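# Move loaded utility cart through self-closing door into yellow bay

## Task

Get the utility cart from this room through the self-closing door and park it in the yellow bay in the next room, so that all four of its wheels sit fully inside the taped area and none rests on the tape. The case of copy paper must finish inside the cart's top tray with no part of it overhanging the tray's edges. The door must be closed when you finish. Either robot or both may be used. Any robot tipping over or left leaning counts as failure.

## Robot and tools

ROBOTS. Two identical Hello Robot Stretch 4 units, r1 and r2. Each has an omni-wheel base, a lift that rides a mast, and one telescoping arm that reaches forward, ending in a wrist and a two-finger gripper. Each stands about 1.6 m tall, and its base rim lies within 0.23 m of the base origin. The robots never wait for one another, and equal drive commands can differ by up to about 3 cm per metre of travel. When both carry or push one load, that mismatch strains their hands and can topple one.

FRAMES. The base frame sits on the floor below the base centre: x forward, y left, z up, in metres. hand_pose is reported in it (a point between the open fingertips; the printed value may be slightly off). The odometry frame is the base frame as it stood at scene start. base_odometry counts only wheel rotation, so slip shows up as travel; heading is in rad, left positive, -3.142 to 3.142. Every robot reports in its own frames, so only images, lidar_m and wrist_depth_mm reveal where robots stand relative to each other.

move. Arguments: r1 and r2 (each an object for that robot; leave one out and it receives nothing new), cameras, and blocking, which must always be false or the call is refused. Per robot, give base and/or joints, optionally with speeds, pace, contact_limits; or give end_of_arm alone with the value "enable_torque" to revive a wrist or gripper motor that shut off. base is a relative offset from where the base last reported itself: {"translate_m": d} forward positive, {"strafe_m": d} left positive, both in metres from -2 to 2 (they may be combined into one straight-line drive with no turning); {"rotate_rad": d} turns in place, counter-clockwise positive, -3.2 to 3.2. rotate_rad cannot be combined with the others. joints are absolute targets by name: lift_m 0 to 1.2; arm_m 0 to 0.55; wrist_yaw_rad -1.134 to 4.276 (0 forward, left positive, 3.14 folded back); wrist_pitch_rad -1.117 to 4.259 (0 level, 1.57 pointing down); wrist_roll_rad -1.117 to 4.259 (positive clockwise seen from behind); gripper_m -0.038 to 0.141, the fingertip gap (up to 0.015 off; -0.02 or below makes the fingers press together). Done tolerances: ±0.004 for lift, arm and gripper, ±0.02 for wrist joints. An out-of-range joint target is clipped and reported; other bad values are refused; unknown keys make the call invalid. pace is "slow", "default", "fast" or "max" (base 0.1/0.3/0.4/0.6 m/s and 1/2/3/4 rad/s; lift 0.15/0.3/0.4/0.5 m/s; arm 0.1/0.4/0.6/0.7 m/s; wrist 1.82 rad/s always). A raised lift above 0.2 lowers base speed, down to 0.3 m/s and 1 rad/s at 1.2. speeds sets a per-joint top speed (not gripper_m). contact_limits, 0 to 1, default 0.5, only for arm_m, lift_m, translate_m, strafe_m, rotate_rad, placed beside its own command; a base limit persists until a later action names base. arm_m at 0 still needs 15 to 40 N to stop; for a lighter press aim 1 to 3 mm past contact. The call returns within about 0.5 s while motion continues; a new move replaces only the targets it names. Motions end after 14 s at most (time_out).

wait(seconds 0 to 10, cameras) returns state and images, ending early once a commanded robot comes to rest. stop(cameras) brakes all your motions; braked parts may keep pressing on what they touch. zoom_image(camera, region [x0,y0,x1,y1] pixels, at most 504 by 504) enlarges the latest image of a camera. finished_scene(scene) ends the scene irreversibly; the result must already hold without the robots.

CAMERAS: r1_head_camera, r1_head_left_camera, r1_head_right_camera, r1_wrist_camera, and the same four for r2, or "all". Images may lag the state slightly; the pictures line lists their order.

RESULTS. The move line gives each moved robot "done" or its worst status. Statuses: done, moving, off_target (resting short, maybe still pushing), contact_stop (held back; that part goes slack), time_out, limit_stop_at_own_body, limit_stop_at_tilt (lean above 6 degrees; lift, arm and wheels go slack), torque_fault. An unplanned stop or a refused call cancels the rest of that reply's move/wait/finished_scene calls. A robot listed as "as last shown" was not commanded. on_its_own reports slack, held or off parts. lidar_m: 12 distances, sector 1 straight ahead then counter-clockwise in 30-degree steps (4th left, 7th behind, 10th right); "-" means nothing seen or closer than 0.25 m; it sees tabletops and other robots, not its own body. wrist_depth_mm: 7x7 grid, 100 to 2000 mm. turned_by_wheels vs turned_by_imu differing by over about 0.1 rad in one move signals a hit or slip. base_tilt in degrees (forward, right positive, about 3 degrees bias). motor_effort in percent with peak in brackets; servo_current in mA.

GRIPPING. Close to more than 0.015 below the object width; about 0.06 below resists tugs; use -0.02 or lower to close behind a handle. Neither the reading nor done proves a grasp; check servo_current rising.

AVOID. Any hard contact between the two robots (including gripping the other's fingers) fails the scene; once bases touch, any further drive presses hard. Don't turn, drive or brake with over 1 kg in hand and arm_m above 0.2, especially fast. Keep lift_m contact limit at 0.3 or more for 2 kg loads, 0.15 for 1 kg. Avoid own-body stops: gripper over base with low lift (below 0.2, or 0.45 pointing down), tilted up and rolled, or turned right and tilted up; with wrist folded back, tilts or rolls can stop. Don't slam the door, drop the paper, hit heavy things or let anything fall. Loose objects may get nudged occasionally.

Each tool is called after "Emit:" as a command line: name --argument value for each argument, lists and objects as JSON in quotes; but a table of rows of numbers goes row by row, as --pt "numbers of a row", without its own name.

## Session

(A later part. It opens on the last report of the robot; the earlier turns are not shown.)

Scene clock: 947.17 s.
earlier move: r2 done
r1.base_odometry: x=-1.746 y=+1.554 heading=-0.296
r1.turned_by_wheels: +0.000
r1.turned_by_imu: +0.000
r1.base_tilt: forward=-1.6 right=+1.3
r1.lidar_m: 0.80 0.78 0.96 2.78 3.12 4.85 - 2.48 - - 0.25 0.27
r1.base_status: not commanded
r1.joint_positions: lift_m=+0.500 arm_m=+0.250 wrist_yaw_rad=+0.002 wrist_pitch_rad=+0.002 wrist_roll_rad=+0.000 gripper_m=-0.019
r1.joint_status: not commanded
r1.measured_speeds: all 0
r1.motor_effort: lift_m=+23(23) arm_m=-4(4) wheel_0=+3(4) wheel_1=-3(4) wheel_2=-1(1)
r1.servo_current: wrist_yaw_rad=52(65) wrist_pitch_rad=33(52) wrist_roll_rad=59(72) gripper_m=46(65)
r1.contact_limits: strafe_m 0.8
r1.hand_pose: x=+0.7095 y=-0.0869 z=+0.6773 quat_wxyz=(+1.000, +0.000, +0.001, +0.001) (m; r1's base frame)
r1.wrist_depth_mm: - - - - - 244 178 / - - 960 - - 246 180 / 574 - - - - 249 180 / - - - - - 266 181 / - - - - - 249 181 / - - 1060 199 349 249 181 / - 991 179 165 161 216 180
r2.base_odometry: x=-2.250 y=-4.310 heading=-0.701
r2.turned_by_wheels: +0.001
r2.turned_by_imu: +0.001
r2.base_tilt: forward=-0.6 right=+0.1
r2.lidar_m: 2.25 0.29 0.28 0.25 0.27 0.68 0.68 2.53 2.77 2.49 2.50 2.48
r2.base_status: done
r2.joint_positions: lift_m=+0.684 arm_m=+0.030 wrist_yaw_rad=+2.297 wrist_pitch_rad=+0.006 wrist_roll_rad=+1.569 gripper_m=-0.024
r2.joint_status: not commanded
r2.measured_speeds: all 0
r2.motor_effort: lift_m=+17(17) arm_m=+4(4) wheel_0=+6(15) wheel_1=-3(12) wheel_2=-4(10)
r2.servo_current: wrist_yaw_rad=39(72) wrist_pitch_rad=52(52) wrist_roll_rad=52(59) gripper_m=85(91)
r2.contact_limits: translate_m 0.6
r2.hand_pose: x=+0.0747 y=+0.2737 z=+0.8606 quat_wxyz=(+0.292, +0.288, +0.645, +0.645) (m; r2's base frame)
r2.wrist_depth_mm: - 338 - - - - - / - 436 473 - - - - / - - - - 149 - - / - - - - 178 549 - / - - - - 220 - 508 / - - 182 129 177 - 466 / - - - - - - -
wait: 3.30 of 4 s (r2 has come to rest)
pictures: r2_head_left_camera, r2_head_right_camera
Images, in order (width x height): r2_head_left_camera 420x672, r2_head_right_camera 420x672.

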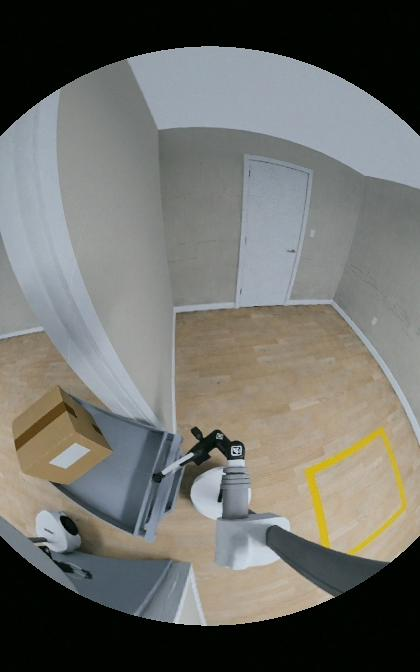

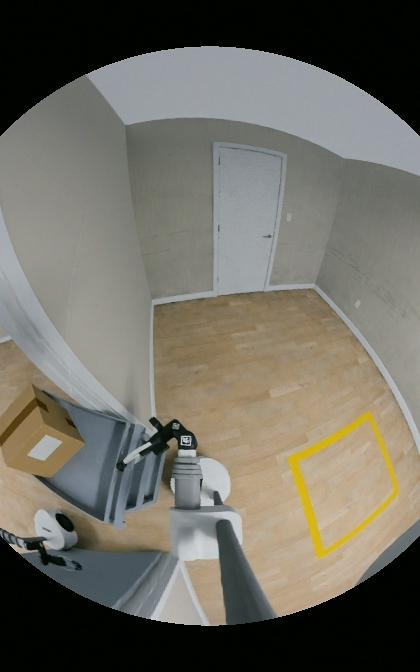

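Emit:
move --r2 '{"base":{"translate_m":0.14,"strafe_m":-0.84},"pace":"slow","contact_limits":{"translate_m":0.6}}' --blocking false --cameras '[]'

Emit:
wait --seconds 4.5 --cameras '["r2_head_left_camera"]'

Emit:
wait --seconds 6 --cameras '["r2_head_left_camera","r2_head_right_camera"]'

Scene clock: 954.53 s.
move: r2 moving
r1: as last shown
r1.lidar_m: 0.81 0.78 1.01 2.77 3.09 4.87 - 2.43 - - 0.25 0.25
r1.motor_effort: lift_m=+22(23) arm_m=-4(4) wheel_0=+3(4) wheel_1=-3(4) wheel_2=-1(1)
r1.servo_current: wrist_yaw_rad=46(59) wrist_pitch_rad=46(52) wrist_roll_rad=52(52) gripper_m=59(59)
r1.contact_limits: strafe_m 0.8
r1.wrist_depth_mm: - - - - - 243 178 / - - 976 - - 248 179 / 574 960 - - - 249 181 / - - - - - 267 182 / - - - - - 248 181 / - - 1060 198 351 250 181 / - 640 179 165 162 215 181
r2.base_odometry: x=-2.256 y=-4.321 heading=-0.701
r2.turned_by_wheels: +0.000
r2.turned_by_imu: +0.001
r2.base_tilt: forward=-0.7 right=+0.0
r2.lidar_m: 2.24 0.29 0.27 0.25 0.25 0.68 0.76 2.53 2.77 2.49 2.51 2.48
r2.base_status: translate_m moving; strafe_m moving
r2.joint_positions: lift_m=+0.684 arm_m=+0.030 wrist_yaw_rad=+2.297 wrist_pitch_rad=+0.006 wrist_roll_rad=+1.569 gripper_m=-0.024
r2.joint_status: not commanded
r2.measured_speeds: translate_m=+0.007 strafe_m=-0.052 rotate_rad=+0.003 lift_m=+0.000 arm_m=+0.000 wrist_yaw_rad=+0.000 wrist_pitch_rad=+0.000 wrist_roll_rad=+0.000
r2.motor_effort: lift_m=+17(17) arm_m=+4(4) wheel_0=+7(14) wheel_1=-8(9) wheel_2=-5(6)
r2.servo_current: wrist_yaw_rad=59(59) wrist_pitch_rad=46(52) wrist_roll_rad=46(65) gripper_m=78(85)
r2.contact_limits: translate_m 0.6
r2.hand_pose: x=+0.0747 y=+0.2737 z=+0.8606 quat_wxyz=(+0.292, +0.288, +0.645, +0.645) (m; r2's base frame)
r2.wrist_depth_mm: - 340 - - - - - / - 430 436 - - - - / - - - - 156 - - / - - - - 179 554 - / - - - - 220 - 521 / - - 181 132 177 - 469 / - - - - - - -
pictures: none
No camera images: "cameras" was empty.

Scene clock: 959.03 s.
earlier move: r2 moving
r1.base_odometry: x=-1.746 y=+1.554 heading=-0.296
r1.turned_by_wheels: +0.000
r1.turned_by_imu: +0.000
r1.base_tilt: forward=-1.6 right=+1.3
r1.lidar_m: 0.81 1.10 1.73 2.78 3.11 4.85 - 2.45 - - 0.25 0.29
r1.base_status: not commanded
r1.joint_positions: lift_m=+0.500 arm_m=+0.250 wrist_yaw_rad=+0.002 wrist_pitch_rad=+0.002 wrist_roll_rad=+0.000 gripper_m=-0.019
r1.joint_status: not commanded
r1.measured_speeds: all 0
r1.motor_effort: lift_m=+23(23) arm_m=-4(4) wheel_0=+3(4) wheel_1=-3(4) wheel_2=-1(1)
r1.servo_current: wrist_yaw_rad=52(78) wrist_pitch_rad=33(52) wrist_roll_rad=65(65) gripper_m=46(59)
r1.contact_limits: strafe_m 0.8
r1.hand_pose: x=+0.7095 y=-0.0869 z=+0.6773 quat_wxyz=(+1.000, +0.000, +0.001, +0.001) (m; r1's base frame)
r1.wrist_depth_mm: 750 661 - - - 245 178 / 741 661 1397 - - 245 179 / 591 609 640 - - 247 181 / - - - - - 268 182 / - - 1464 - - 249 182 / - - 185 198 351 250 181 / - 140 171 165 161 215 180
r2.base_odometry: x=-2.481 y=-4.699 heading=-0.702
r2.turned_by_wheels: +0.000
r2.turned_by_imu: +0.001
r2.base_tilt: forward=-0.7 right=+0.0
r2.lidar_m: 2.25 1.33 0.29 0.25 0.25 0.26 1.82 2.52 2.29 2.05 2.07 2.51
r2.base_status: translate_m moving; strafe_m moving
r2.joint_positions: lift_m=+0.684 arm_m=+0.030 wrist_yaw_rad=+2.299 wrist_pitch_rad=+0.006 wrist_roll_rad=+1.569 gripper_m=-0.024
r2.joint_status: not commanded
r2.measured_speeds: translate_m=+0.016 strafe_m=-0.097 rotate_rad=-0.003 lift_m=+0.000 arm_m=+0.000 wrist_yaw_rad=+0.002 wrist_pitch_rad=+0.000 wrist_roll_rad=+0.000
r2.motor_effort: lift_m=+17(17) arm_m=+4(4) wheel_0=+7(14) wheel_1=-6(9) wheel_2=-7(9)
r2.servo_current: wrist_yaw_rad=46(65) wrist_pitch_rad=52(52) wrist_roll_rad=52(65) gripper_m=78(91)
r2.contact_limits: translate_m 0.6
r2.hand_pose: x=+0.0742 y=+0.2734 z=+0.8606 quat_wxyz=(+0.291, +0.287, +0.646, +0.645) (m; r2's base frame)
r2.wrist_depth_mm: - - - 133 189 496 - / - - 544 140 197 759 - / - 488 455 148 208 - - / - 492 480 155 219 - - / - - 574 165 229 - - / - - 182 171 180 - - / - - - - - - 500
wait: 4.50 s; no rest
pictures: r2_head_left_camera
Images, in order (width x height): r2_head_left_camera 420x672.

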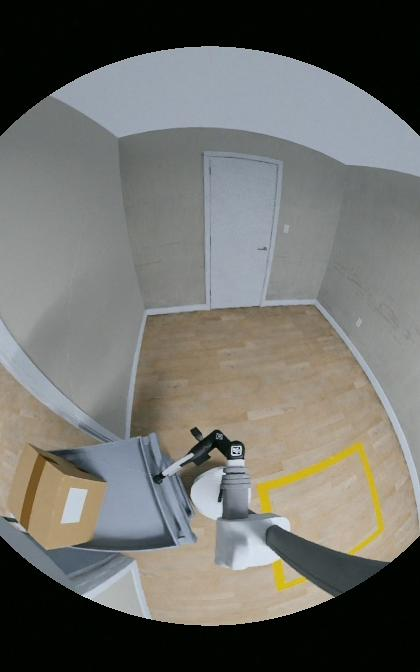

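Scene clock: 963.77 s.
earlier move: r2 done
r1.base_odometry: x=-1.746 y=+1.554 heading=-0.296
r1.turned_by_wheels: +0.000
r1.turned_by_imu: +0.000
r1.base_tilt: forward=-1.5 right=+1.3
r1.lidar_m: 0.83 1.32 1.75 2.75 3.07 4.85 - 2.50 - - 0.25 0.26
r1.base_status: not commanded
r1.joint_positions: lift_m=+0.500 arm_m=+0.250 wrist_yaw_rad=+0.002 wrist_pitch_rad=+0.002 wrist_roll_rad=+0.000 gripper_m=-0.019
r1.joint_status: not commanded
r1.measured_speeds: all 0
r1.motor_effort: lift_m=+22(23) arm_m=-4(4) wheel_0=+3(4) wheel_1=-3(4) wheel_2=-1(1)
r1.servo_current: wrist_yaw_rad=46(78) wrist_pitch_rad=39(52) wrist_roll_rad=52(65) gripper_m=59(65)
r1.contact_limits: strafe_m 0.8
r1.hand_pose: x=+0.7095 y=-0.0869 z=+0.6773 quat_wxyz=(+1.000, +0.000, +0.001, +0.001) (m; r1's base frame)
r1.wrist_depth_mm: - - - - - 244 178 / - - 1078 - - 248 180 / - - 1078 - - 247 181 / - - - - - 268 181 / - - - - - 249 182 / - - 186 199 351 248 181 / 1708 1499 163 165 162 216 180
r2.base_odometry: x=-2.685 y=-5.042 heading=-0.701
r2.turned_by_wheels: +0.001
r2.turned_by_imu: +0.004
r2.base_tilt: forward=-0.7 right=+0.0
r2.lidar_m: 2.23 2.01 0.27 0.25 0.25 0.26 2.49 2.51 1.85 1.65 1.66 2.06
r2.base_status: done
r2.joint_positions: lift_m=+0.684 arm_m=+0.030 wrist_yaw_rad=+2.303 wrist_pitch_rad=+0.006 wrist_roll_rad=+1.569 gripper_m=-0.024
r2.joint_status: not commanded
r2.measured_speeds: all 0
r2.motor_effort: lift_m=+17(17) arm_m=+4(4) wheel_0=+9(15) wheel_1=+0(9) wheel_2=-6(9)
r2.servo_current: wrist_yaw_rad=39(65) wrist_pitch_rad=39(59) wrist_roll_rad=39(65) gripper_m=85(91)
r2.contact_limits: translate_m 0.6
r2.hand_pose: x=+0.0732 y=+0.2729 z=+0.8606 quat_wxyz=(+0.290, +0.286, +0.646, +0.645) (m; r2's base frame)
r2.wrist_depth_mm: - - - 139 193 661 - / - - 569 145 202 759 - / - - 473 150 210 - - / - 466 469 159 220 842 - / - - 564 167 230 - - / - - 183 173 180 - - / - - - - - - 512
wait: 4.73 of 6 s (r2 has come to rest)
pictures: r2_head_left_camera, r2_head_right_camera
Images, in order (width x height): r2_head_left_camera 420x672, r2_head_right_camera 420x672.

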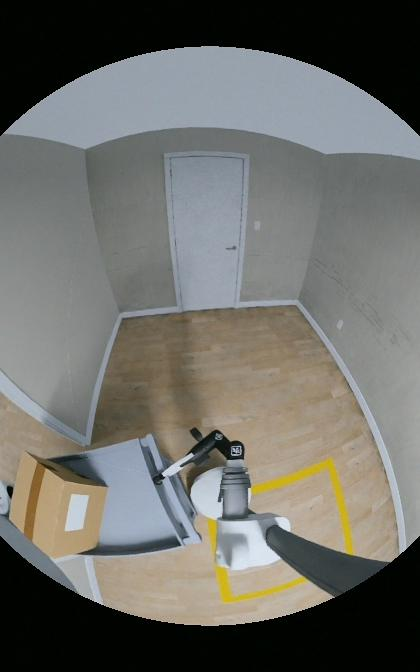

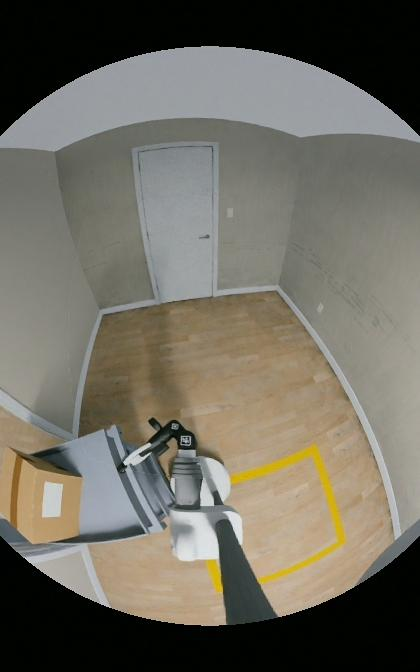

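Emit:
move --r2 '{"base":{"translate_m":-0.20,"strafe_m":-0.135},"pace":"slow","contact_limits":{"translate_m":0.6}}' --blocking false --cameras '[]'

Emit:
wait --seconds 5 --cameras '["r2_head_left_camera","r2_head_right_camera"]'

Scene clock: 981.23 s.
move: r2 moving
r1: as last shown
r1.turned_by_imu: -0.001
r1.base_tilt: forward=-1.6 right=+1.3
r1.lidar_m: 0.81 1.36 1.77 2.78 3.09 4.84 - 2.44 - - 0.25 0.27
r1.motor_effort: lift_m=+23(23) arm_m=-4(4) wheel_0=+3(3) wheel_1=-3(4) wheel_2=-1(1)
r1.servo_current: wrist_yaw_rad=52(52) wrist_pitch_rad=46(46) wrist_roll_rad=33(65) gripper_m=46(59)
r1.contact_limits: strafe_m 0.8
r1.wrist_depth_mm: - - - - - 244 179 / - - 1078 - - 247 179 / - - 1098 - - 249 181 / - - - - - 267 181 / - - - - - 249 181 / - - 187 198 351 249 180 / 1661 1499 163 165 162 215 180
r2.base_odometry: x=-2.698 y=-5.040 heading=-0.700
r2.turned_by_wheels: +0.001
r2.turned_by_imu: +0.003
r2.base_tilt: forward=-0.7 right=+0.1
r2.lidar_m: 2.24 2.01 0.30 0.25 0.25 0.27 2.47 2.51 1.81 1.64 1.66 2.05
r2.base_status: translate_m moving; strafe_m moving
r2.joint_positions: lift_m=+0.684 arm_m=+0.030 wrist_yaw_rad=+2.301 wrist_pitch_rad=+0.006 wrist_roll_rad=+1.569 gripper_m=-0.024
r2.joint_status: not commanded
r2.measured_speeds: translate_m=-0.044 strafe_m=-0.030 rotate_rad=-0.004 lift_m=+0.000 arm_m=+0.000 wrist_yaw_rad=-0.032 wrist_pitch_rad=+0.000 wrist_roll_rad=+0.000
r2.motor_effort: lift_m=+17(17) arm_m=+4(4) wheel_0=+6(11) wheel_1=-9(9) wheel_2=+10(11)
r2.servo_current: wrist_yaw_rad=52(65) wrist_pitch_rad=46(52) wrist_roll_rad=52(52) gripper_m=91(91)
r2.contact_limits: translate_m 0.6
r2.hand_pose: x=+0.0737 y=+0.2732 z=+0.8606 quat_wxyz=(+0.291, +0.286, +0.646, +0.645) (m; r2's base frame)
r2.wrist_depth_mm: - - - 142 196 1397 569 / - - 580 147 204 - - / - - 473 151 211 - - / - 462 469 160 220 842 - / - - 554 167 229 - - / - - 184 173 180 - - / - - - - - - 517
pictures: none
No camera images: "cameras" was empty.

Scene clock: 984.33 s.
earlier move: r2 done
r1.base_odometry: x=-1.746 y=+1.554 heading=-0.296
r1.turned_by_wheels: +0.000
r1.turned_by_imu: +0.000
r1.base_tilt: forward=-1.6 right=+1.3
r1.lidar_m: 0.83 1.36 1.73 2.76 3.10 4.86 - 2.48 - - 0.25 0.26
r1.base_status: not commanded
r1.joint_positions: lift_m=+0.500 arm_m=+0.250 wrist_yaw_rad=+0.002 wrist_pitch_rad=+0.002 wrist_roll_rad=+0.000 gripper_m=-0.019
r1.joint_status: not commanded
r1.measured_speeds: all 0
r1.motor_effort: lift_m=+22(23) arm_m=-4(4) wheel_0=+2(4) wheel_1=-3(4) wheel_2=-1(1)
r1.servo_current: wrist_yaw_rad=46(72) wrist_pitch_rad=46(52) wrist_roll_rad=39(65) gripper_m=59(59)
r1.contact_limits: strafe_m 0.8
r1.hand_pose: x=+0.7095 y=-0.0869 z=+0.6773 quat_wxyz=(+1.000, +0.000, +0.001, +0.001) (m; r1's base frame)
r1.wrist_depth_mm: - - - - - 245 178 / - - 1160 1863 - 248 180 / - - 1118 1863 - 248 180 / - - - - - 267 181 / - - - 1921 - 249 181 / - - 210 199 351 249 181 / 1708 1499 163 147 162 216 181
r2.base_odometry: x=-2.924 y=-5.016 heading=-0.701
r2.turned_by_wheels: +0.000
r2.turned_by_imu: -0.001
r2.base_tilt: forward=-0.7 right=+0.1
r2.lidar_m: 2.44 0.36 0.27 0.25 0.25 1.53 2.26 2.27 1.72 1.56 1.57 1.96
r2.base_status: done
r2.joint_positions: lift_m=+0.684 arm_m=+0.030 wrist_yaw_rad=+2.296 wrist_pitch_rad=+0.006 wrist_roll_rad=+1.569 gripper_m=-0.024
r2.joint_status: not commanded
r2.measured_speeds: all 0
r2.motor_effort: lift_m=+17(17) arm_m=+3(4) wheel_0=+4(11) wheel_1=-4(12) wheel_2=+5(11)
r2.servo_current: wrist_yaw_rad=46(65) wrist_pitch_rad=46(52) wrist_roll_rad=59(65) gripper_m=85(91)
r2.contact_limits: translate_m 0.6
r2.hand_pose: x=+0.0750 y=+0.2738 z=+0.8606 quat_wxyz=(+0.292, +0.288, +0.645, +0.644) (m; r2's base frame)
r2.wrist_depth_mm: - 455 442 102 154 - - / - 415 404 107 168 - - / - 455 455 115 183 - - / - 1430 609 129 202 - - / - - - 143 224 - - / - - 180 167 180 1537 496 / - - - - - - 469
wait: 3.10 of 5 s (r2 has come to rest)
pictures: r2_head_left_camera, r2_head_right_camera
Images, in order (width x height): r2_head_left_camera 420x672, r2_head_right_camera 420x672.

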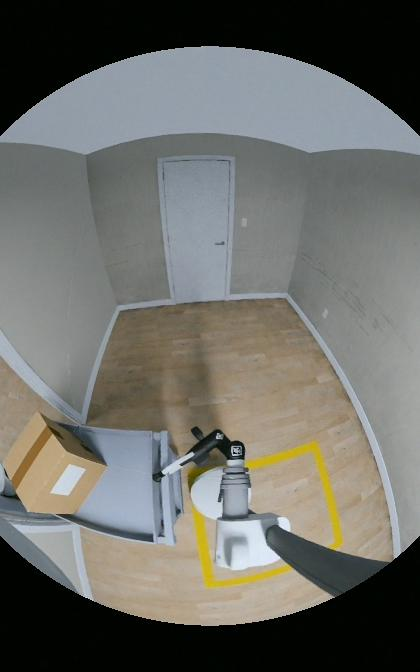

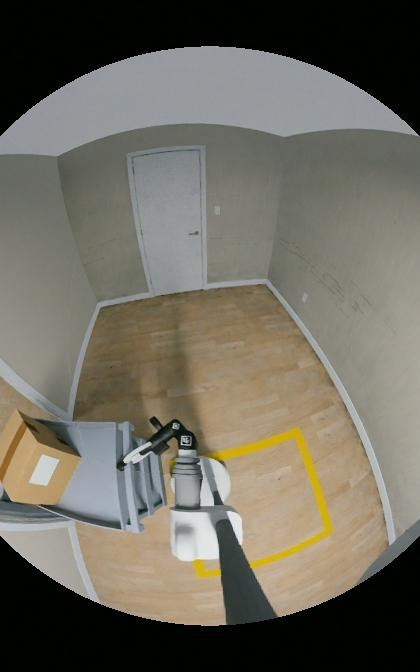

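Emit:
move --r2 '{"base":{"translate_m":-0.26,"strafe_m":-0.82},"pace":"slow","contact_limits":{"translate_m":0.6}}' --blocking false --cameras '[]'

Emit:
wait --seconds 10 --cameras '["r2_head_left_camera","r2_head_right_camera"]'

Scene clock: 994.53 s.
move: r2 moving
r1: as last shown
r1.turned_by_imu: -0.001
r1.lidar_m: 0.82 1.36 1.74 2.76 3.10 4.87 - 2.48 - - 0.25 0.28
r1.motor_effort: lift_m=+23(23) arm_m=-4(4) wheel_0=+3(3) wheel_1=-3(4) wheel_2=-1(1)
r1.servo_current: wrist_yaw_rad=52(65) wrist_pitch_rad=46(46) wrist_roll_rad=33(65) gripper_m=52(59)
r1.contact_limits: strafe_m 0.8
r1.wrist_depth_mm: - - - - - 244 178 / - - 1182 - - 247 180 / - - 1138 1808 - 248 181 / - - - - - 267 181 / - - - 1921 - 250 182 / - - 188 198 353 249 181 / 1756 1576 163 147 162 215 180
r2.base_odometry: x=-2.935 y=-5.022 heading=-0.700
r2.turned_by_wheels: +0.001
r2.turned_by_imu: +0.002
r2.base_tilt: forward=-0.7 right=+0.0
r2.lidar_m: 2.44 0.35 0.28 0.25 0.25 1.56 2.26 2.29 1.72 1.53 1.55 1.94
r2.base_status: translate_m moving; strafe_m moving
r2.joint_positions: lift_m=+0.684 arm_m=+0.030 wrist_yaw_rad=+2.296 wrist_pitch_rad=+0.006 wrist_roll_rad=+1.569 gripper_m=-0.024
r2.joint_status: not commanded
r2.measured_speeds: translate_m=-0.015 strafe_m=-0.048 rotate_rad=+0.001 lift_m=+0.000 arm_m=+0.000 wrist_yaw_rad=+0.000 wrist_pitch_rad=+0.000 wrist_roll_rad=+0.000
r2.motor_effort: lift_m=+17(17) arm_m=+4(4) wheel_0=+9(9) wheel_1=-9(10) wheel_2=+7(8)
r2.servo_current: wrist_yaw_rad=52(52) wrist_pitch_rad=39(46) wrist_roll_rad=52(65) gripper_m=85(85)
r2.contact_limits: translate_m 0.6
r2.hand_pose: x=+0.0750 y=+0.2738 z=+0.8606 quat_wxyz=(+0.292, +0.288, +0.645, +0.644) (m; r2's base frame)
r2.wrist_depth_mm: - 445 436 - 153 - - / - 404 402 106 167 - - / - 462 466 114 182 - - / - - 615 129 201 - - / - - - 146 225 - - / - - 180 167 180 1537 512 / 1921 142 - - - - 466
pictures: none
No camera images: "cameras" was empty.

Scene clock: 1003.90 s.
earlier move: r2 done
r1.base_odometry: x=-1.746 y=+1.554 heading=-0.296
r1.turned_by_wheels: +0.000
r1.turned_by_imu: -0.001
r1.base_tilt: forward=-1.6 right=+1.3
r1.lidar_m: 0.80 1.35 1.74 2.79 3.10 4.86 - 2.47 - - 0.25 0.28
r1.base_status: not commanded
r1.joint_positions: lift_m=+0.500 arm_m=+0.250 wrist_yaw_rad=+0.002 wrist_pitch_rad=+0.002 wrist_roll_rad=+0.000 gripper_m=-0.019
r1.joint_status: not commanded
r1.measured_speeds: all 0
r1.motor_effort: lift_m=+23(23) arm_m=-4(4) wheel_0=+3(4) wheel_1=-3(4) wheel_2=-1(1)
r1.servo_current: wrist_yaw_rad=52(72) wrist_pitch_rad=33(52) wrist_roll_rad=46(72) gripper_m=59(59)
r1.contact_limits: strafe_m 0.8
r1.hand_pose: x=+0.7095 y=-0.0869 z=+0.6773 quat_wxyz=(+1.000, +0.000, +0.001, +0.001) (m; r1's base frame)
r1.wrist_depth_mm: - - - - - 245 178 / - - - - - 246 180 / - - - 1983 1863 248 181 / - - - - 436 268 181 / - - - - 439 249 181 / - - - 198 351 248 181 / 1661 1576 179 165 162 216 180
r2.base_odometry: x=-3.651 y=-5.475 heading=-0.700
r2.turned_by_wheels: -0.001
r2.turned_by_imu: -0.001
r2.base_tilt: forward=-0.7 right=+0.0
r2.lidar_m: 1.94 0.31 0.27 0.25 0.28 2.08 1.88 1.42 0.89 0.79 0.79 1.02
r2.base_status: done
r2.joint_positions: lift_m=+0.684 arm_m=+0.030 wrist_yaw_rad=+2.297 wrist_pitch_rad=+0.006 wrist_roll_rad=+1.569 gripper_m=-0.024
r2.joint_status: not commanded
r2.measured_speeds: all 0
r2.motor_effort: lift_m=+17(17) arm_m=+4(4) wheel_0=+4(13) wheel_1=-5(11) wheel_2=+4(9)
r2.servo_current: wrist_yaw_rad=46(65) wrist_pitch_rad=46(52) wrist_roll_rad=46(65) gripper_m=85(91)
r2.contact_limits: translate_m 0.6
r2.hand_pose: x=+0.0747 y=+0.2737 z=+0.8606 quat_wxyz=(+0.292, +0.288, +0.645, +0.645) (m; r2's base frame)
r2.wrist_depth_mm: 1661 357 - - - - - / - 445 - - - - - / - - - - - - - / - - - - - 554 - / - - - - - 1618 508 / - - 185 126 174 1618 436 / - - - - - 1708 1182
wait: 9.37 of 10 s (r2 has come to rest)
pictures: r2_head_left_camera, r2_head_right_camera
Images, in order (width x height): r2_head_left_camera 420x672, r2_head_right_camera 420x672.

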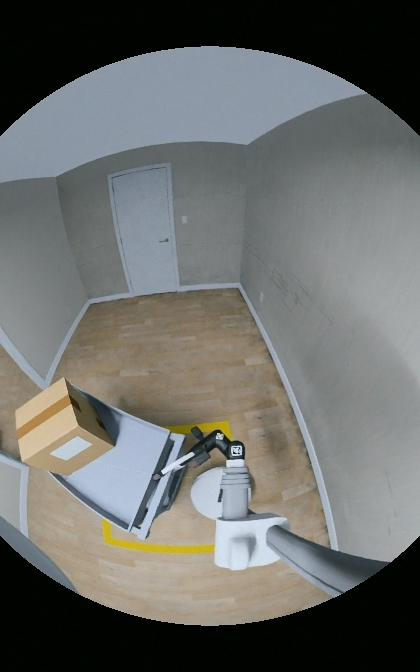

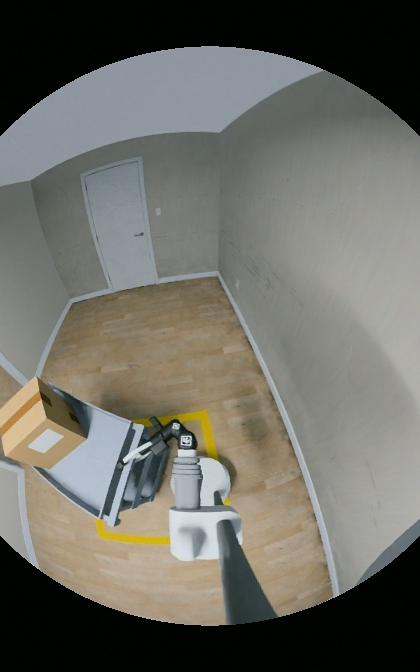

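Emit:
wait --seconds 0 --cameras '["r2_head_camera","r1_head_camera","r1_head_right_camera","r2_head_left_camera"]'

Emit:
zoom_image --camera "r2_head_left_camera" --region '[20, 360, 280, 600]'

Scene clock: 1012.83 s.
r1.base_odometry: x=-1.746 y=+1.554 heading=-0.296
r1.turned_by_wheels: +0.000
r1.turned_by_imu: -0.001
r1.base_tilt: forward=-1.6 right=+1.2
r1.lidar_m: 0.78 1.34 1.75 2.78 3.07 4.85 - 2.48 - - 0.25 0.28
r1.base_status: not commanded
r1.joint_positions: lift_m=+0.500 arm_m=+0.250 wrist_yaw_rad=+0.002 wrist_pitch_rad=+0.002 wrist_roll_rad=+0.000 gripper_m=-0.019
r1.joint_status: not commanded
r1.measured_speeds: all 0
r1.motor_effort: lift_m=+22(23) arm_m=-4(4) wheel_0=+3(4) wheel_1=-3(4) wheel_2=-1(1)
r1.servo_current: wrist_yaw_rad=46(72) wrist_pitch_rad=46(52) wrist_roll_rad=52(72) gripper_m=52(59)
r1.contact_limits: strafe_m 0.8
r1.hand_pose: x=+0.7095 y=-0.0869 z=+0.6773 quat_wxyz=(+1.000, +0.000, +0.001, +0.001) (m; r1's base frame)
r1.wrist_depth_mm: - - - - - 244 178 / - - - - - 247 180 / - - - 1983 1808 249 181 / - - - - 439 267 182 / - - - - 439 249 181 / - - - 198 351 249 181 / 1708 1537 179 165 163 216 180
r2.base_odometry: x=-3.651 y=-5.475 heading=-0.700
r2.turned_by_wheels: +0.000
r2.turned_by_imu: +0.001
r2.base_tilt: forward=-0.6 right=+0.0
r2.lidar_m: 1.94 0.31 0.27 0.25 0.25 2.12 1.86 1.44 0.88 0.79 0.81 0.99
r2.base_status: done
r2.joint_positions: lift_m=+0.684 arm_m=+0.030 wrist_yaw_rad=+2.297 wrist_pitch_rad=+0.006 wrist_roll_rad=+1.569 gripper_m=-0.024
r2.joint_status: not commanded
r2.measured_speeds: all 0
r2.motor_effort: lift_m=+17(17) arm_m=+4(4) wheel_0=+3(13) wheel_1=-4(11) wheel_2=+4(9)
r2.servo_current: wrist_yaw_rad=59(65) wrist_pitch_rad=46(52) wrist_roll_rad=52(65) gripper_m=85(91)
r2.contact_limits: translate_m 0.6
r2.hand_pose: x=+0.0747 y=+0.2737 z=+0.8606 quat_wxyz=(+0.292, +0.288, +0.645, +0.645) (m; r2's base frame)
r2.wrist_depth_mm: 1756 357 - - - - - / - 445 - - - - - / - - - - - - - / - - - - - 549 - / - - - - - 1661 500 / - - 185 127 174 1576 436 / - - - - - 1756 1205
pictures: r1_head_camera, r1_head_right_camera, r2_head_camera, r2_head_left_camera
Images, in order (width x height): r1_head_camera 420x560, r1_head_right_camera 420x672, r2_head_camera 420x560, r2_head_left_camera 420x672.

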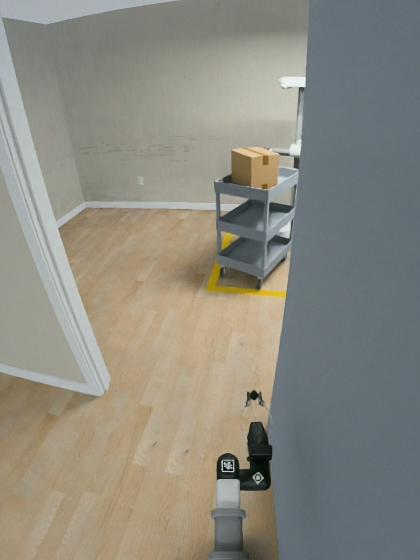

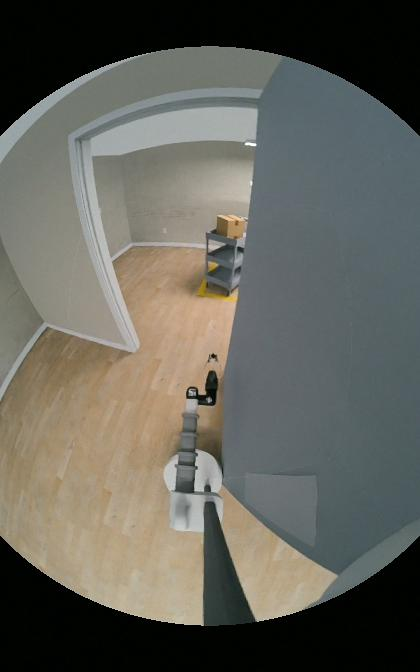

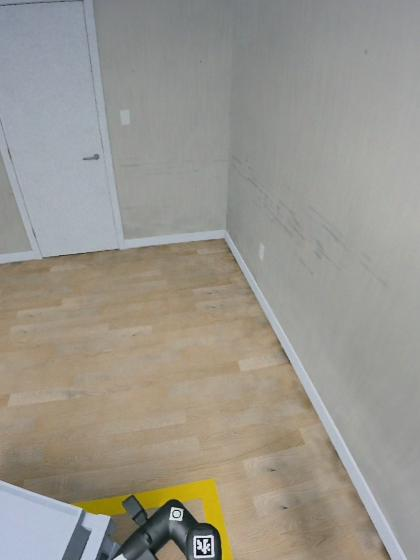

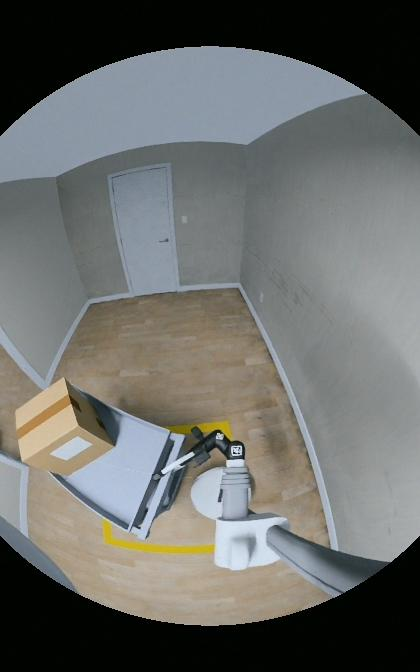

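Scaled by 1.938 from the camera's 420x672 image, which has a finer 600x960 frame.

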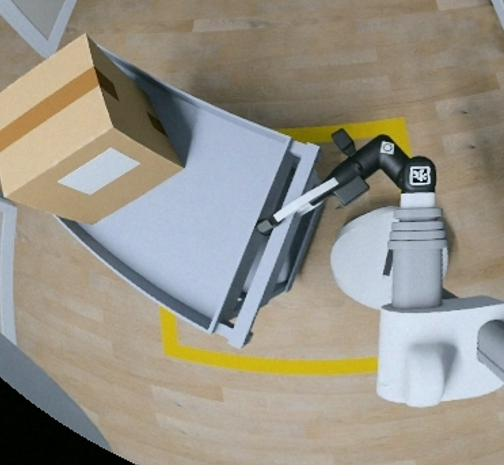

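Emit:
zoom_image --camera "r1_head_camera" --region '[180, 120, 320, 320]'

Scaled by 2.520 from the camera's 420x560 image, which has a finer 600x800 frame.

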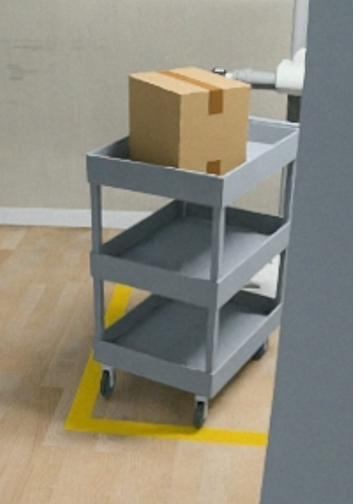

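Emit:
move --r2 '{"base":{"translate_m":-0.137,"strafe_m":-0.154},"pace":"slow","contact_limits":{"translate_m":0.6}}' --blocking false --cameras '[]'

Emit:
wait --seconds 4 --cameras '["r1_head_camera","r2_head_left_camera"]'

Emit:
zoom_image --camera "r1_head_camera" --region '[180, 120, 320, 320]'

Emit:
zoom_image --camera "r2_head_left_camera" --region '[20, 360, 280, 600]'

Scene clock: 1029.33 s.
move: r2 moving
r1: as last shown
r1.lidar_m: 0.80 1.36 1.74 2.79 3.09 4.84 - 2.41 - - 0.25 0.27
r1.motor_effort: lift_m=+23(23) arm_m=-4(4) wheel_0=+3(3) wheel_1=-3(4) wheel_2=-1(1)
r1.servo_current: wrist_yaw_rad=46(65) wrist_pitch_rad=46(46) wrist_roll_rad=52(59) gripper_m=52(59)
r1.contact_limits: strafe_m 0.8
r1.wrist_depth_mm: - - - - - 244 178 / - - - - - 247 180 / - - - 1983 1756 247 181 / - - - - 439 268 182 / - - - - 439 249 181 / - - - 198 353 249 181 / 1661 1618 179 165 162 215 181
r2.base_odometry: x=-3.664 y=-5.477 heading=-0.700
r2.turned_by_wheels: +0.000
r2.turned_by_imu: +0.003
r2.base_tilt: forward=-0.7 right=+0.0
r2.lidar_m: 1.93 0.30 0.29 0.25 0.28 2.09 1.87 1.41 0.88 0.79 0.77 1.01
r2.base_status: translate_m moving; strafe_m moving
r2.joint_positions: lift_m=+0.684 arm_m=+0.030 wrist_yaw_rad=+2.295 wrist_pitch_rad=+0.006 wrist_roll_rad=+1.569 gripper_m=-0.024
r2.joint_status: not commanded
r2.measured_speeds: translate_m=-0.033 strafe_m=-0.037 rotate_rad=+0.002 lift_m=+0.000 arm_m=+0.000 wrist_yaw_rad=-0.016 wrist_pitch_rad=+0.000 wrist_roll_rad=+0.000
r2.motor_effort: lift_m=+17(17) arm_m=+4(4) wheel_0=+7(7) wheel_1=-11(12) wheel_2=+9(9)
r2.servo_current: wrist_yaw_rad=52(59) wrist_pitch_rad=46(52) wrist_roll_rad=46(52) gripper_m=78(91)
r2.contact_limits: translate_m 0.6
r2.hand_pose: x=+0.0754 y=+0.2740 z=+0.8606 quat_wxyz=(+0.293, +0.288, +0.645, +0.644) (m; r2's base frame)
r2.wrist_depth_mm: 1661 359 - - - - - / - 449 - - - - - / - - - - - - - / - - - - - 549 - / - - - - - 1618 500 / - - 185 127 174 1618 433 / - - - - - 1756 1205
pictures: none
No camera images: "cameras" was empty.

Scene clock: 1032.17 s.
earlier move: r2 done
r1.base_odometry: x=-1.746 y=+1.554 heading=-0.296
r1.turned_by_wheels: +0.000
r1.turned_by_imu: +0.000
r1.base_tilt: forward=-1.6 right=+1.3
r1.lidar_m: 0.80 1.36 1.72 2.79 3.10 4.84 - 2.43 - - 0.25 0.28
r1.base_status: not commanded
r1.joint_positions: lift_m=+0.500 arm_m=+0.250 wrist_yaw_rad=+0.002 wrist_pitch_rad=+0.002 wrist_roll_rad=+0.000 gripper_m=-0.019
r1.joint_status: not commanded
r1.measured_speeds: all 0
r1.motor_effort: lift_m=+23(23) arm_m=-4(4) wheel_0=+4(4) wheel_1=-3(4) wheel_2=-1(1)
r1.servo_current: wrist_yaw_rad=59(65) wrist_pitch_rad=46(52) wrist_roll_rad=59(59) gripper_m=59(59)
r1.contact_limits: strafe_m 0.8
r1.hand_pose: x=+0.7095 y=-0.0869 z=+0.6773 quat_wxyz=(+1.000, +0.000, +0.001, +0.001) (m; r1's base frame)
r1.wrist_depth_mm: - - - - - 244 178 / - - - - - 247 179 / - - - - 1983 248 181 / - - - - 1808 270 181 / - - - - 439 249 182 / - - - 198 353 249 180 / 1661 1576 179 165 162 216 180
r2.base_odometry: x=-3.855 y=-5.505 heading=-0.701
r2.turned_by_wheels: -0.001
r2.turned_by_imu: -0.002
r2.base_tilt: forward=-0.6 right=+0.1
r2.lidar_m: 1.64 0.32 0.30 0.26 0.31 1.93 1.71 1.18 0.78 0.67 0.68 0.81
r2.base_status: done
r2.joint_positions: lift_m=+0.684 arm_m=+0.030 wrist_yaw_rad=+2.286 wrist_pitch_rad=+0.006 wrist_roll_rad=+1.569 gripper_m=-0.024
r2.joint_status: not commanded
r2.measured_speeds: all 0
r2.motor_effort: lift_m=+17(17) arm_m=+4(4) wheel_0=-4(7) wheel_1=-11(13) wheel_2=+5(10)
r2.servo_current: wrist_yaw_rad=91(91) wrist_pitch_rad=39(59) wrist_roll_rad=52(59) gripper_m=72(91)
r2.contact_limits: translate_m 0.6
r2.hand_pose: x=+0.0779 y=+0.2751 z=+0.8606 quat_wxyz=(+0.296, +0.291, +0.644, +0.643) (m; r2's base frame)
r2.wrist_depth_mm: - - - - - - - / - - - - - - - / - - - - - - - / - - - - - - - / - - - - - - 473 / - - - - 154 439 1160 / - - - - - 1618 1205
wait: 2.83 of 4 s (r2 has come to rest)
pictures: r1_head_camera, r2_head_left_camera
Images, in order (width x height): r1_head_camera 420x560, r2_head_left_camera 420x672.

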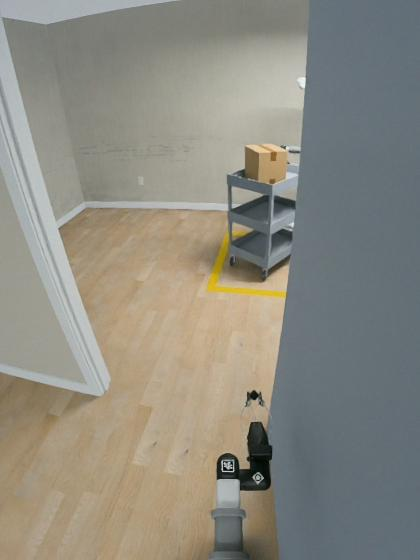

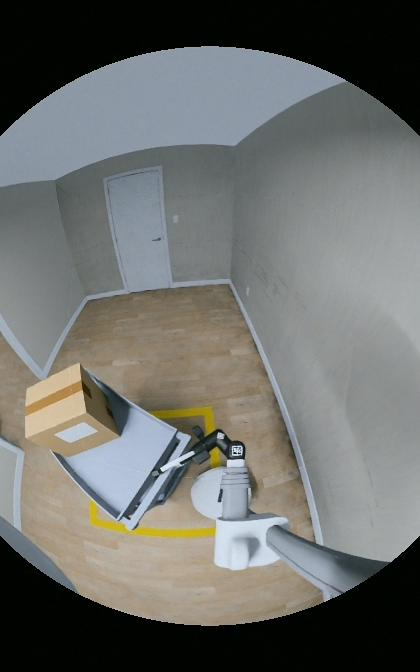

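Scaled by 2.520 from the camera's 420x560 image, which has a finer 600x800 frame.

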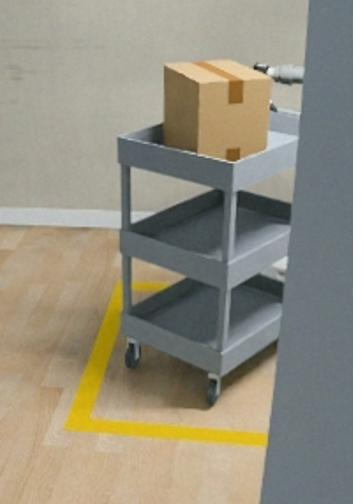

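Scaled by 1.938 from the camera's 420x672 image, which has a finer 600x960 frame.

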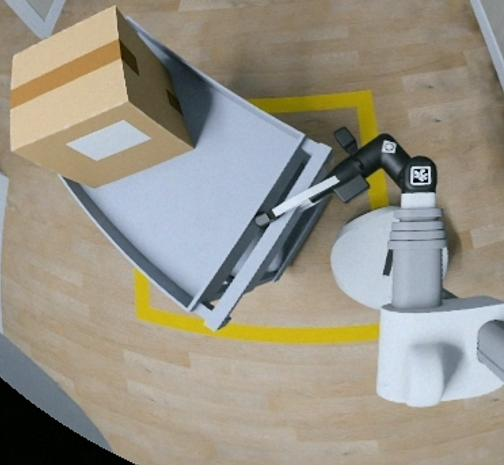

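Emit:
move --r2 '{"joints":{"gripper_m":0.06}}' --blocking false --cameras '[]'

Emit:
wait --seconds 2.5 --cameras '["r2_wrist_camera","r1_head_camera","r2_head_left_camera","r2_head_right_camera"]'

Emit:
zoom_image --camera "r1_head_camera" --region '[180, 120, 320, 320]'

Emit:
zoom_image --camera "r2_head_right_camera" --region '[20, 360, 280, 600]'

Scene clock: 1042.10 s.
move: r2 moving
r1: as last shown
r1.turned_by_imu: -0.001
r1.lidar_m: 0.78 1.36 1.73 2.79 3.09 4.88 - 2.45 - - 0.25 0.27
r1.motor_effort: lift_m=+23(23) arm_m=-4(4) wheel_0=+3(4) wheel_1=-3(4) wheel_2=-1(1)
r1.servo_current: wrist_yaw_rad=39(59) wrist_pitch_rad=39(46) wrist_roll_rad=72(72) gripper_m=52(59)
r1.contact_limits: strafe_m 0.8
r1.wrist_depth_mm: - - - - - 245 178 / - - - - - 247 180 / - - - - 1921 247 181 / - - - - 1808 267 182 / - - - - 442 251 181 / - - - 199 349 249 181 / 1618 1576 180 165 162 216 180
r2.base_odometry: x=-3.855 y=-5.505 heading=-0.701
r2.turned_by_wheels: +0.000
r2.turned_by_imu: +0.001
r2.base_tilt: forward=-0.6 right=+0.1
r2.lidar_m: 1.67 0.32 0.28 0.26 0.32 1.93 1.72 1.19 0.76 0.65 0.69 0.83
r2.base_status: not commanded
r2.joint_positions: lift_m=+0.684 arm_m=+0.030 wrist_yaw_rad=+2.286 wrist_pitch_rad=+0.006 wrist_roll_rad=+1.569 gripper_m=+0.002
r2.joint_status: gripper_m moving
r2.measured_speeds: all 0
r2.motor_effort: lift_m=+17(17) arm_m=+4(4) wheel_0=-4(4) wheel_1=-11(11) wheel_2=+4(5)
r2.servo_current: wrist_yaw_rad=78(91) wrist_pitch_rad=46(52) wrist_roll_rad=52(52) gripper_m=78(104)
r2.contact_limits: translate_m 0.6
r2.hand_pose: x=+0.0779 y=+0.2751 z=+0.8606 quat_wxyz=(+0.296, +0.291, +0.644, +0.643) (m; r2's base frame)
r2.wrist_depth_mm: - - - - - - - / - - - - - - - / - - - - - - - / - - - - - - - / - - - - - - 477 / - - 183 - - 1464 1138 / - - - - - 1618 1182
pictures: none
No camera images: "cameras" was empty.

Scene clock: 1043.17 s.
earlier move: r2 done
r1.base_odometry: x=-1.746 y=+1.554 heading=-0.296
r1.turned_by_wheels: +0.000
r1.turned_by_imu: +0.000
r1.base_tilt: forward=-1.6 right=+1.3
r1.lidar_m: 0.77 1.34 1.75 2.76 3.09 4.86 - 2.47 - - 0.25 0.28
r1.base_status: not commanded
r1.joint_positions: lift_m=+0.500 arm_m=+0.250 wrist_yaw_rad=+0.002 wrist_pitch_rad=+0.002 wrist_roll_rad=+0.000 gripper_m=-0.019
r1.joint_status: not commanded
r1.measured_speeds: all 0
r1.motor_effort: lift_m=+23(23) arm_m=-4(4) wheel_0=+3(4) wheel_1=-3(4) wheel_2=-1(1)
r1.servo_current: wrist_yaw_rad=33(65) wrist_pitch_rad=33(52) wrist_roll_rad=46(72) gripper_m=59(59)
r1.contact_limits: strafe_m 0.8
r1.hand_pose: x=+0.7095 y=-0.0869 z=+0.6773 quat_wxyz=(+1.000, +0.000, +0.001, +0.001) (m; r1's base frame)
r1.wrist_depth_mm: - - - - - 244 178 / - - - - - 247 180 / - - - - 1983 249 180 / - - - - 1808 268 181 / - - - - 436 249 182 / - - - 198 353 249 181 / 1661 1618 179 165 162 216 180
r2.base_odometry: x=-3.855 y=-5.505 heading=-0.701
r2.turned_by_wheels: +0.001
r2.turned_by_imu: +0.001
r2.base_tilt: forward=-0.7 right=+0.0
r2.lidar_m: 1.64 0.32 0.28 0.27 0.31 1.91 1.72 1.18 0.75 0.65 0.69 0.84
r2.base_status: not commanded
r2.joint_positions: lift_m=+0.684 arm_m=+0.030 wrist_yaw_rad=+2.298 wrist_pitch_rad=+0.005 wrist_roll_rad=+1.569 gripper_m=+0.060
r2.joint_status: all done
r2.measured_speeds: all 0
r2.motor_effort: lift_m=+17(17) arm_m=-1(4) wheel_0=-4(4) wheel_1=-4(11) wheel_2=+3(5)
r2.servo_current: wrist_yaw_rad=52(91) wrist_pitch_rad=46(52) wrist_roll_rad=52(59) gripper_m=52(117)
r2.contact_limits: translate_m 0.6
r2.hand_pose: x=+0.0745 y=+0.2735 z=+0.8607 quat_wxyz=(+0.291, +0.288, +0.645, +0.645) (m; r2's base frame)
r2.wrist_depth_mm: - - - - - - - / - - - - - - - / - - - - - - - / - - - - - - - / - - - - - 445 452 / - - 196 162 178 1661 1205 / - - - - - 1618 1182
wait: 1.07 of 2.5 s (r2 has come to rest)
pictures: r1_head_camera, r2_head_left_camera, r2_head_right_camera, r2_wrist_camera
Images, in order (width x height): r1_head_camera 420x560, r2_head_left_camera 420x672, r2_head_right_camera 420x672, r2_wrist_camera 616x392.

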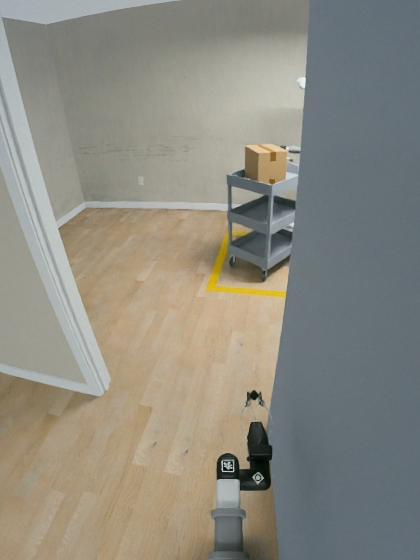

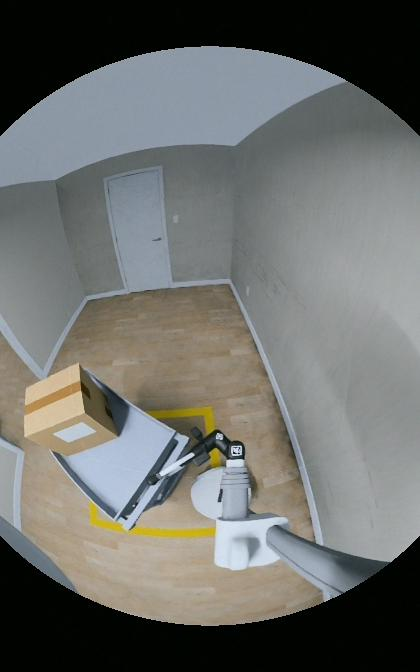

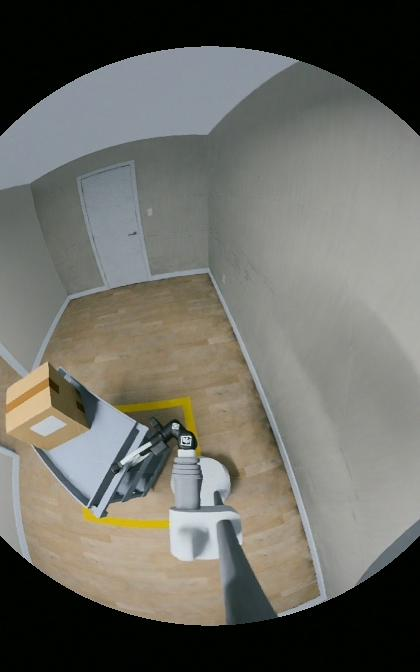

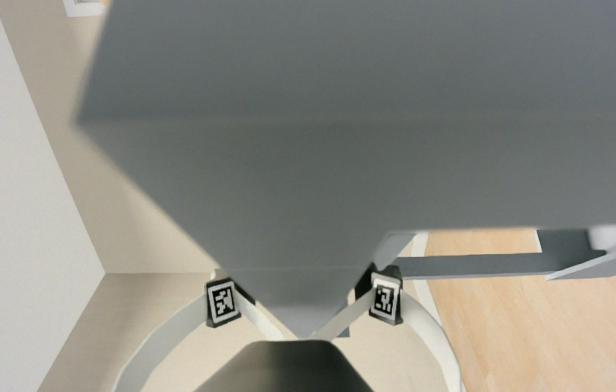

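Scaled by 2.520 from the camera's 420x560 image, which has a finer 600x800 frame.

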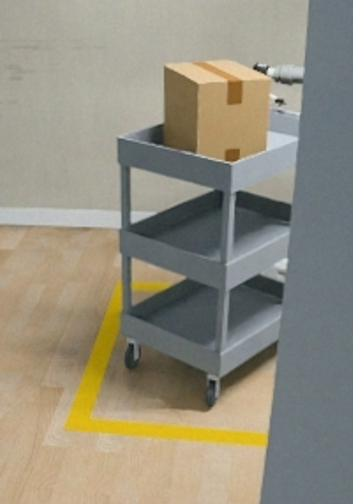

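Scaled by 1.938 from the camera's 420x672 image, which has a finer 600x960 frame.

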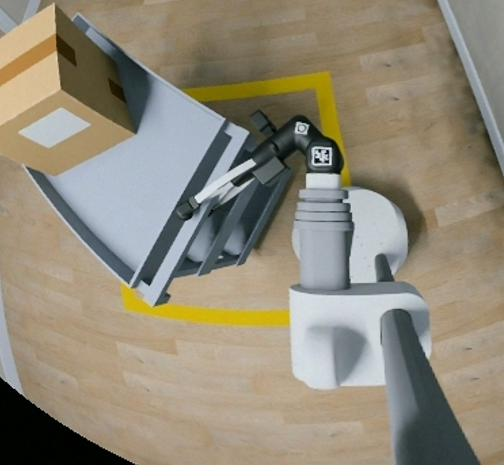

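Emit:
move --r2 '{"base":{"translate_m":0.1,"strafe_m":-0.11},"joints":{"gripper_m":0.09},"pace":"slow","contact_limits":{"translate_m":0.3}}' --blocking false --cameras '[]'

Emit:
wait --seconds 4 --cameras '["r2_wrist_camera","r2_head_left_camera","r1_head_camera"]'

Emit:
zoom_image --camera "r2_head_left_camera" --region '[20, 360, 280, 600]'

Emit:
zoom_image --camera "r1_head_camera" --region '[180, 120, 320, 320]'

Scene clock: 1050.73 s.
move: r2 moving
r1: as last shown
r1.lidar_m: 0.82 1.34 1.74 2.79 3.09 4.88 - 2.48 - - 0.25 0.26
r1.motor_effort: lift_m=+23(23) arm_m=-4(4) wheel_0=+3(3) wheel_1=-3(3) wheel_2=-1(1)
r1.servo_current: wrist_yaw_rad=52(52) wrist_pitch_rad=46(46) wrist_roll_rad=39(59) gripper_m=52(59)
r1.contact_limits: strafe_m 0.8
r1.wrist_depth_mm: - - - - - 245 178 / - - - - - 249 180 / - - - - 1983 248 181 / - - - - 1863 267 182 / - - - - 442 248 181 / - - - 199 353 249 181 / 1756 1576 179 165 162 216 180
r2.base_odometry: x=-3.855 y=-5.517 heading=-0.701
r2.turned_by_wheels: -0.001
r2.turned_by_imu: +0.000
r2.base_tilt: forward=-0.7 right=+0.1
r2.lidar_m: 1.61 0.32 0.29 0.27 0.34 1.93 1.73 1.20 0.75 0.64 0.66 0.83
r2.base_status: translate_m moving; strafe_m moving
r2.joint_positions: lift_m=+0.684 arm_m=+0.030 wrist_yaw_rad=+2.298 wrist_pitch_rad=+0.005 wrist_roll_rad=+1.569 gripper_m=+0.070
r2.joint_status: gripper_m moving
r2.measured_speeds: translate_m=+0.033 strafe_m=-0.037 rotate_rad=-0.001 lift_m=+0.000 arm_m=+0.000 wrist_yaw_rad=+0.000 wrist_pitch_rad=+0.000 wrist_roll_rad=+0.000
r2.motor_effort: lift_m=+17(17) arm_m=-3(4) wheel_0=+5(7) wheel_1=-7(7) wheel_2=-10(10)
r2.servo_current: wrist_yaw_rad=52(52) wrist_pitch_rad=52(52) wrist_roll_rad=52(59) gripper_m=78(78)
r2.contact_limits: translate_m 0.3
r2.hand_pose: x=+0.0745 y=+0.2735 z=+0.8607 quat_wxyz=(+0.291, +0.288, +0.645, +0.645) (m; r2's base frame)
r2.wrist_depth_mm: - 484 - - - - - / - - - - - - - / - - - - - - - / - - - - - - - / - - - - - 466 455 / - - 191 158 190 1661 1205 / - - - - - 1661 1205
pictures: none
No camera images: "cameras" was empty.

Scene clock: 1052.97 s.
earlier move: r2 done
r1.base_odometry: x=-1.746 y=+1.554 heading=-0.296
r1.turned_by_wheels: +0.000
r1.turned_by_imu: +0.000
r1.base_tilt: forward=-1.6 right=+1.2
r1.lidar_m: 0.80 1.33 1.72 2.78 3.10 4.86 - 2.44 - - 0.25 0.27
r1.base_status: not commanded
r1.joint_positions: lift_m=+0.500 arm_m=+0.250 wrist_yaw_rad=+0.002 wrist_pitch_rad=+0.002 wrist_roll_rad=+0.000 gripper_m=-0.019
r1.joint_status: not commanded
r1.measured_speeds: all 0
r1.motor_effort: lift_m=+22(23) arm_m=-4(4) wheel_0=+3(3) wheel_1=-4(4) wheel_2=-1(1)
r1.servo_current: wrist_yaw_rad=72(72) wrist_pitch_rad=39(52) wrist_roll_rad=46(65) gripper_m=52(59)
r1.contact_limits: strafe_m 0.8
r1.hand_pose: x=+0.7095 y=-0.0869 z=+0.6773 quat_wxyz=(+1.000, +0.000, +0.001, +0.001) (m; r1's base frame)
r1.wrist_depth_mm: - - - - - 243 178 / - - - - - 247 180 / - - - - 1921 248 181 / - - - - 1756 270 182 / - - - - 439 249 181 / - - - 198 351 248 180 / 1661 1576 179 165 162 216 181
r2.base_odometry: x=-3.850 y=-5.653 heading=-0.701
r2.turned_by_wheels: +0.000
r2.turned_by_imu: +0.001
r2.base_tilt: forward=-0.7 right=+0.1
r2.lidar_m: 1.37 2.97 0.30 0.31 0.41 2.01 1.80 0.99 0.61 0.54 0.55 0.67
r2.base_status: done
r2.joint_positions: lift_m=+0.684 arm_m=+0.030 wrist_yaw_rad=+2.298 wrist_pitch_rad=+0.005 wrist_roll_rad=+1.569 gripper_m=+0.090
r2.joint_status: all done
r2.measured_speeds: all 0
r2.motor_effort: lift_m=+17(17) arm_m=-4(4) wheel_0=+3(12) wheel_1=-4(7) wheel_2=-7(10)
r2.servo_current: wrist_yaw_rad=39(59) wrist_pitch_rad=46(52) wrist_roll_rad=46(65) gripper_m=52(78)
r2.contact_limits: translate_m 0.3
r2.hand_pose: x=+0.0745 y=+0.2735 z=+0.8607 quat_wxyz=(+0.291, +0.288, +0.645, +0.645) (m; r2's base frame)
r2.wrist_depth_mm: 1983 535 439 208 207 - - / - - - 198 195 208 206 / - - - 179 181 - - / - - - 200 368 - - / - - - 433 - 1808 569 / - - 193 - 191 1618 1229 / - - - - - 1708 1205
wait: 2.23 of 4 s (r2 has come to rest)
pictures: r1_head_camera, r2_head_left_camera, r2_wrist_camera
Images, in order (width x height): r1_head_camera 420x560, r2_head_left_camera 420x672, r2_wrist_camera 616x392.

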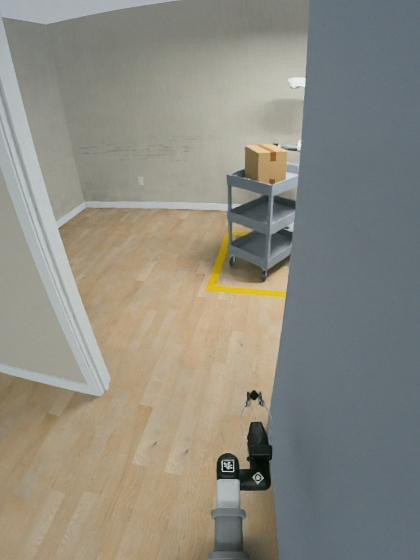

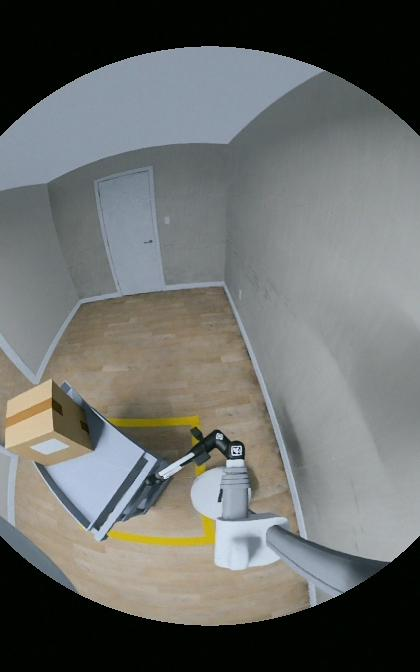

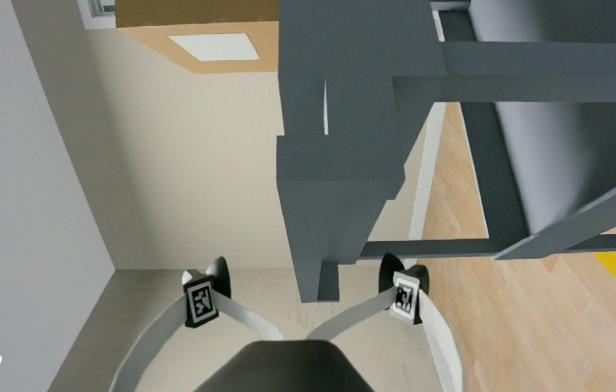

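Scaled by 1.938 from the camera's 420x672 image, which has a finer 600x960 frame.

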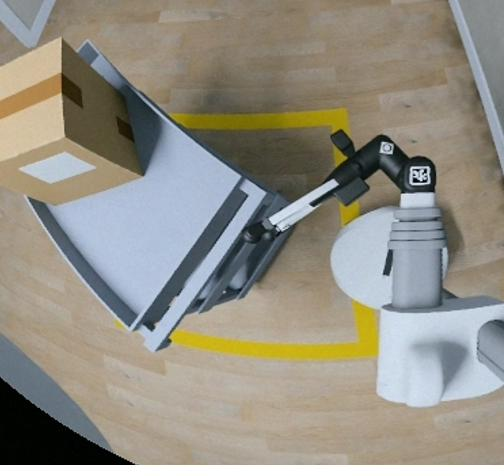

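Scaled by 2.520 from the camera's 420x560 image, which has a finer 600x800 frame.

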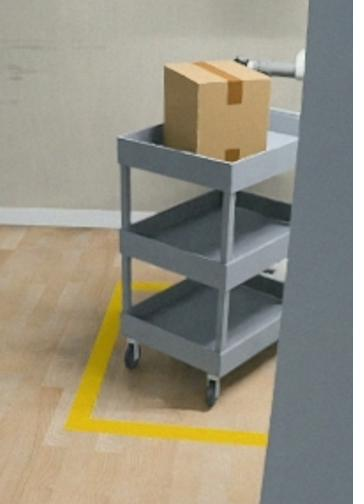

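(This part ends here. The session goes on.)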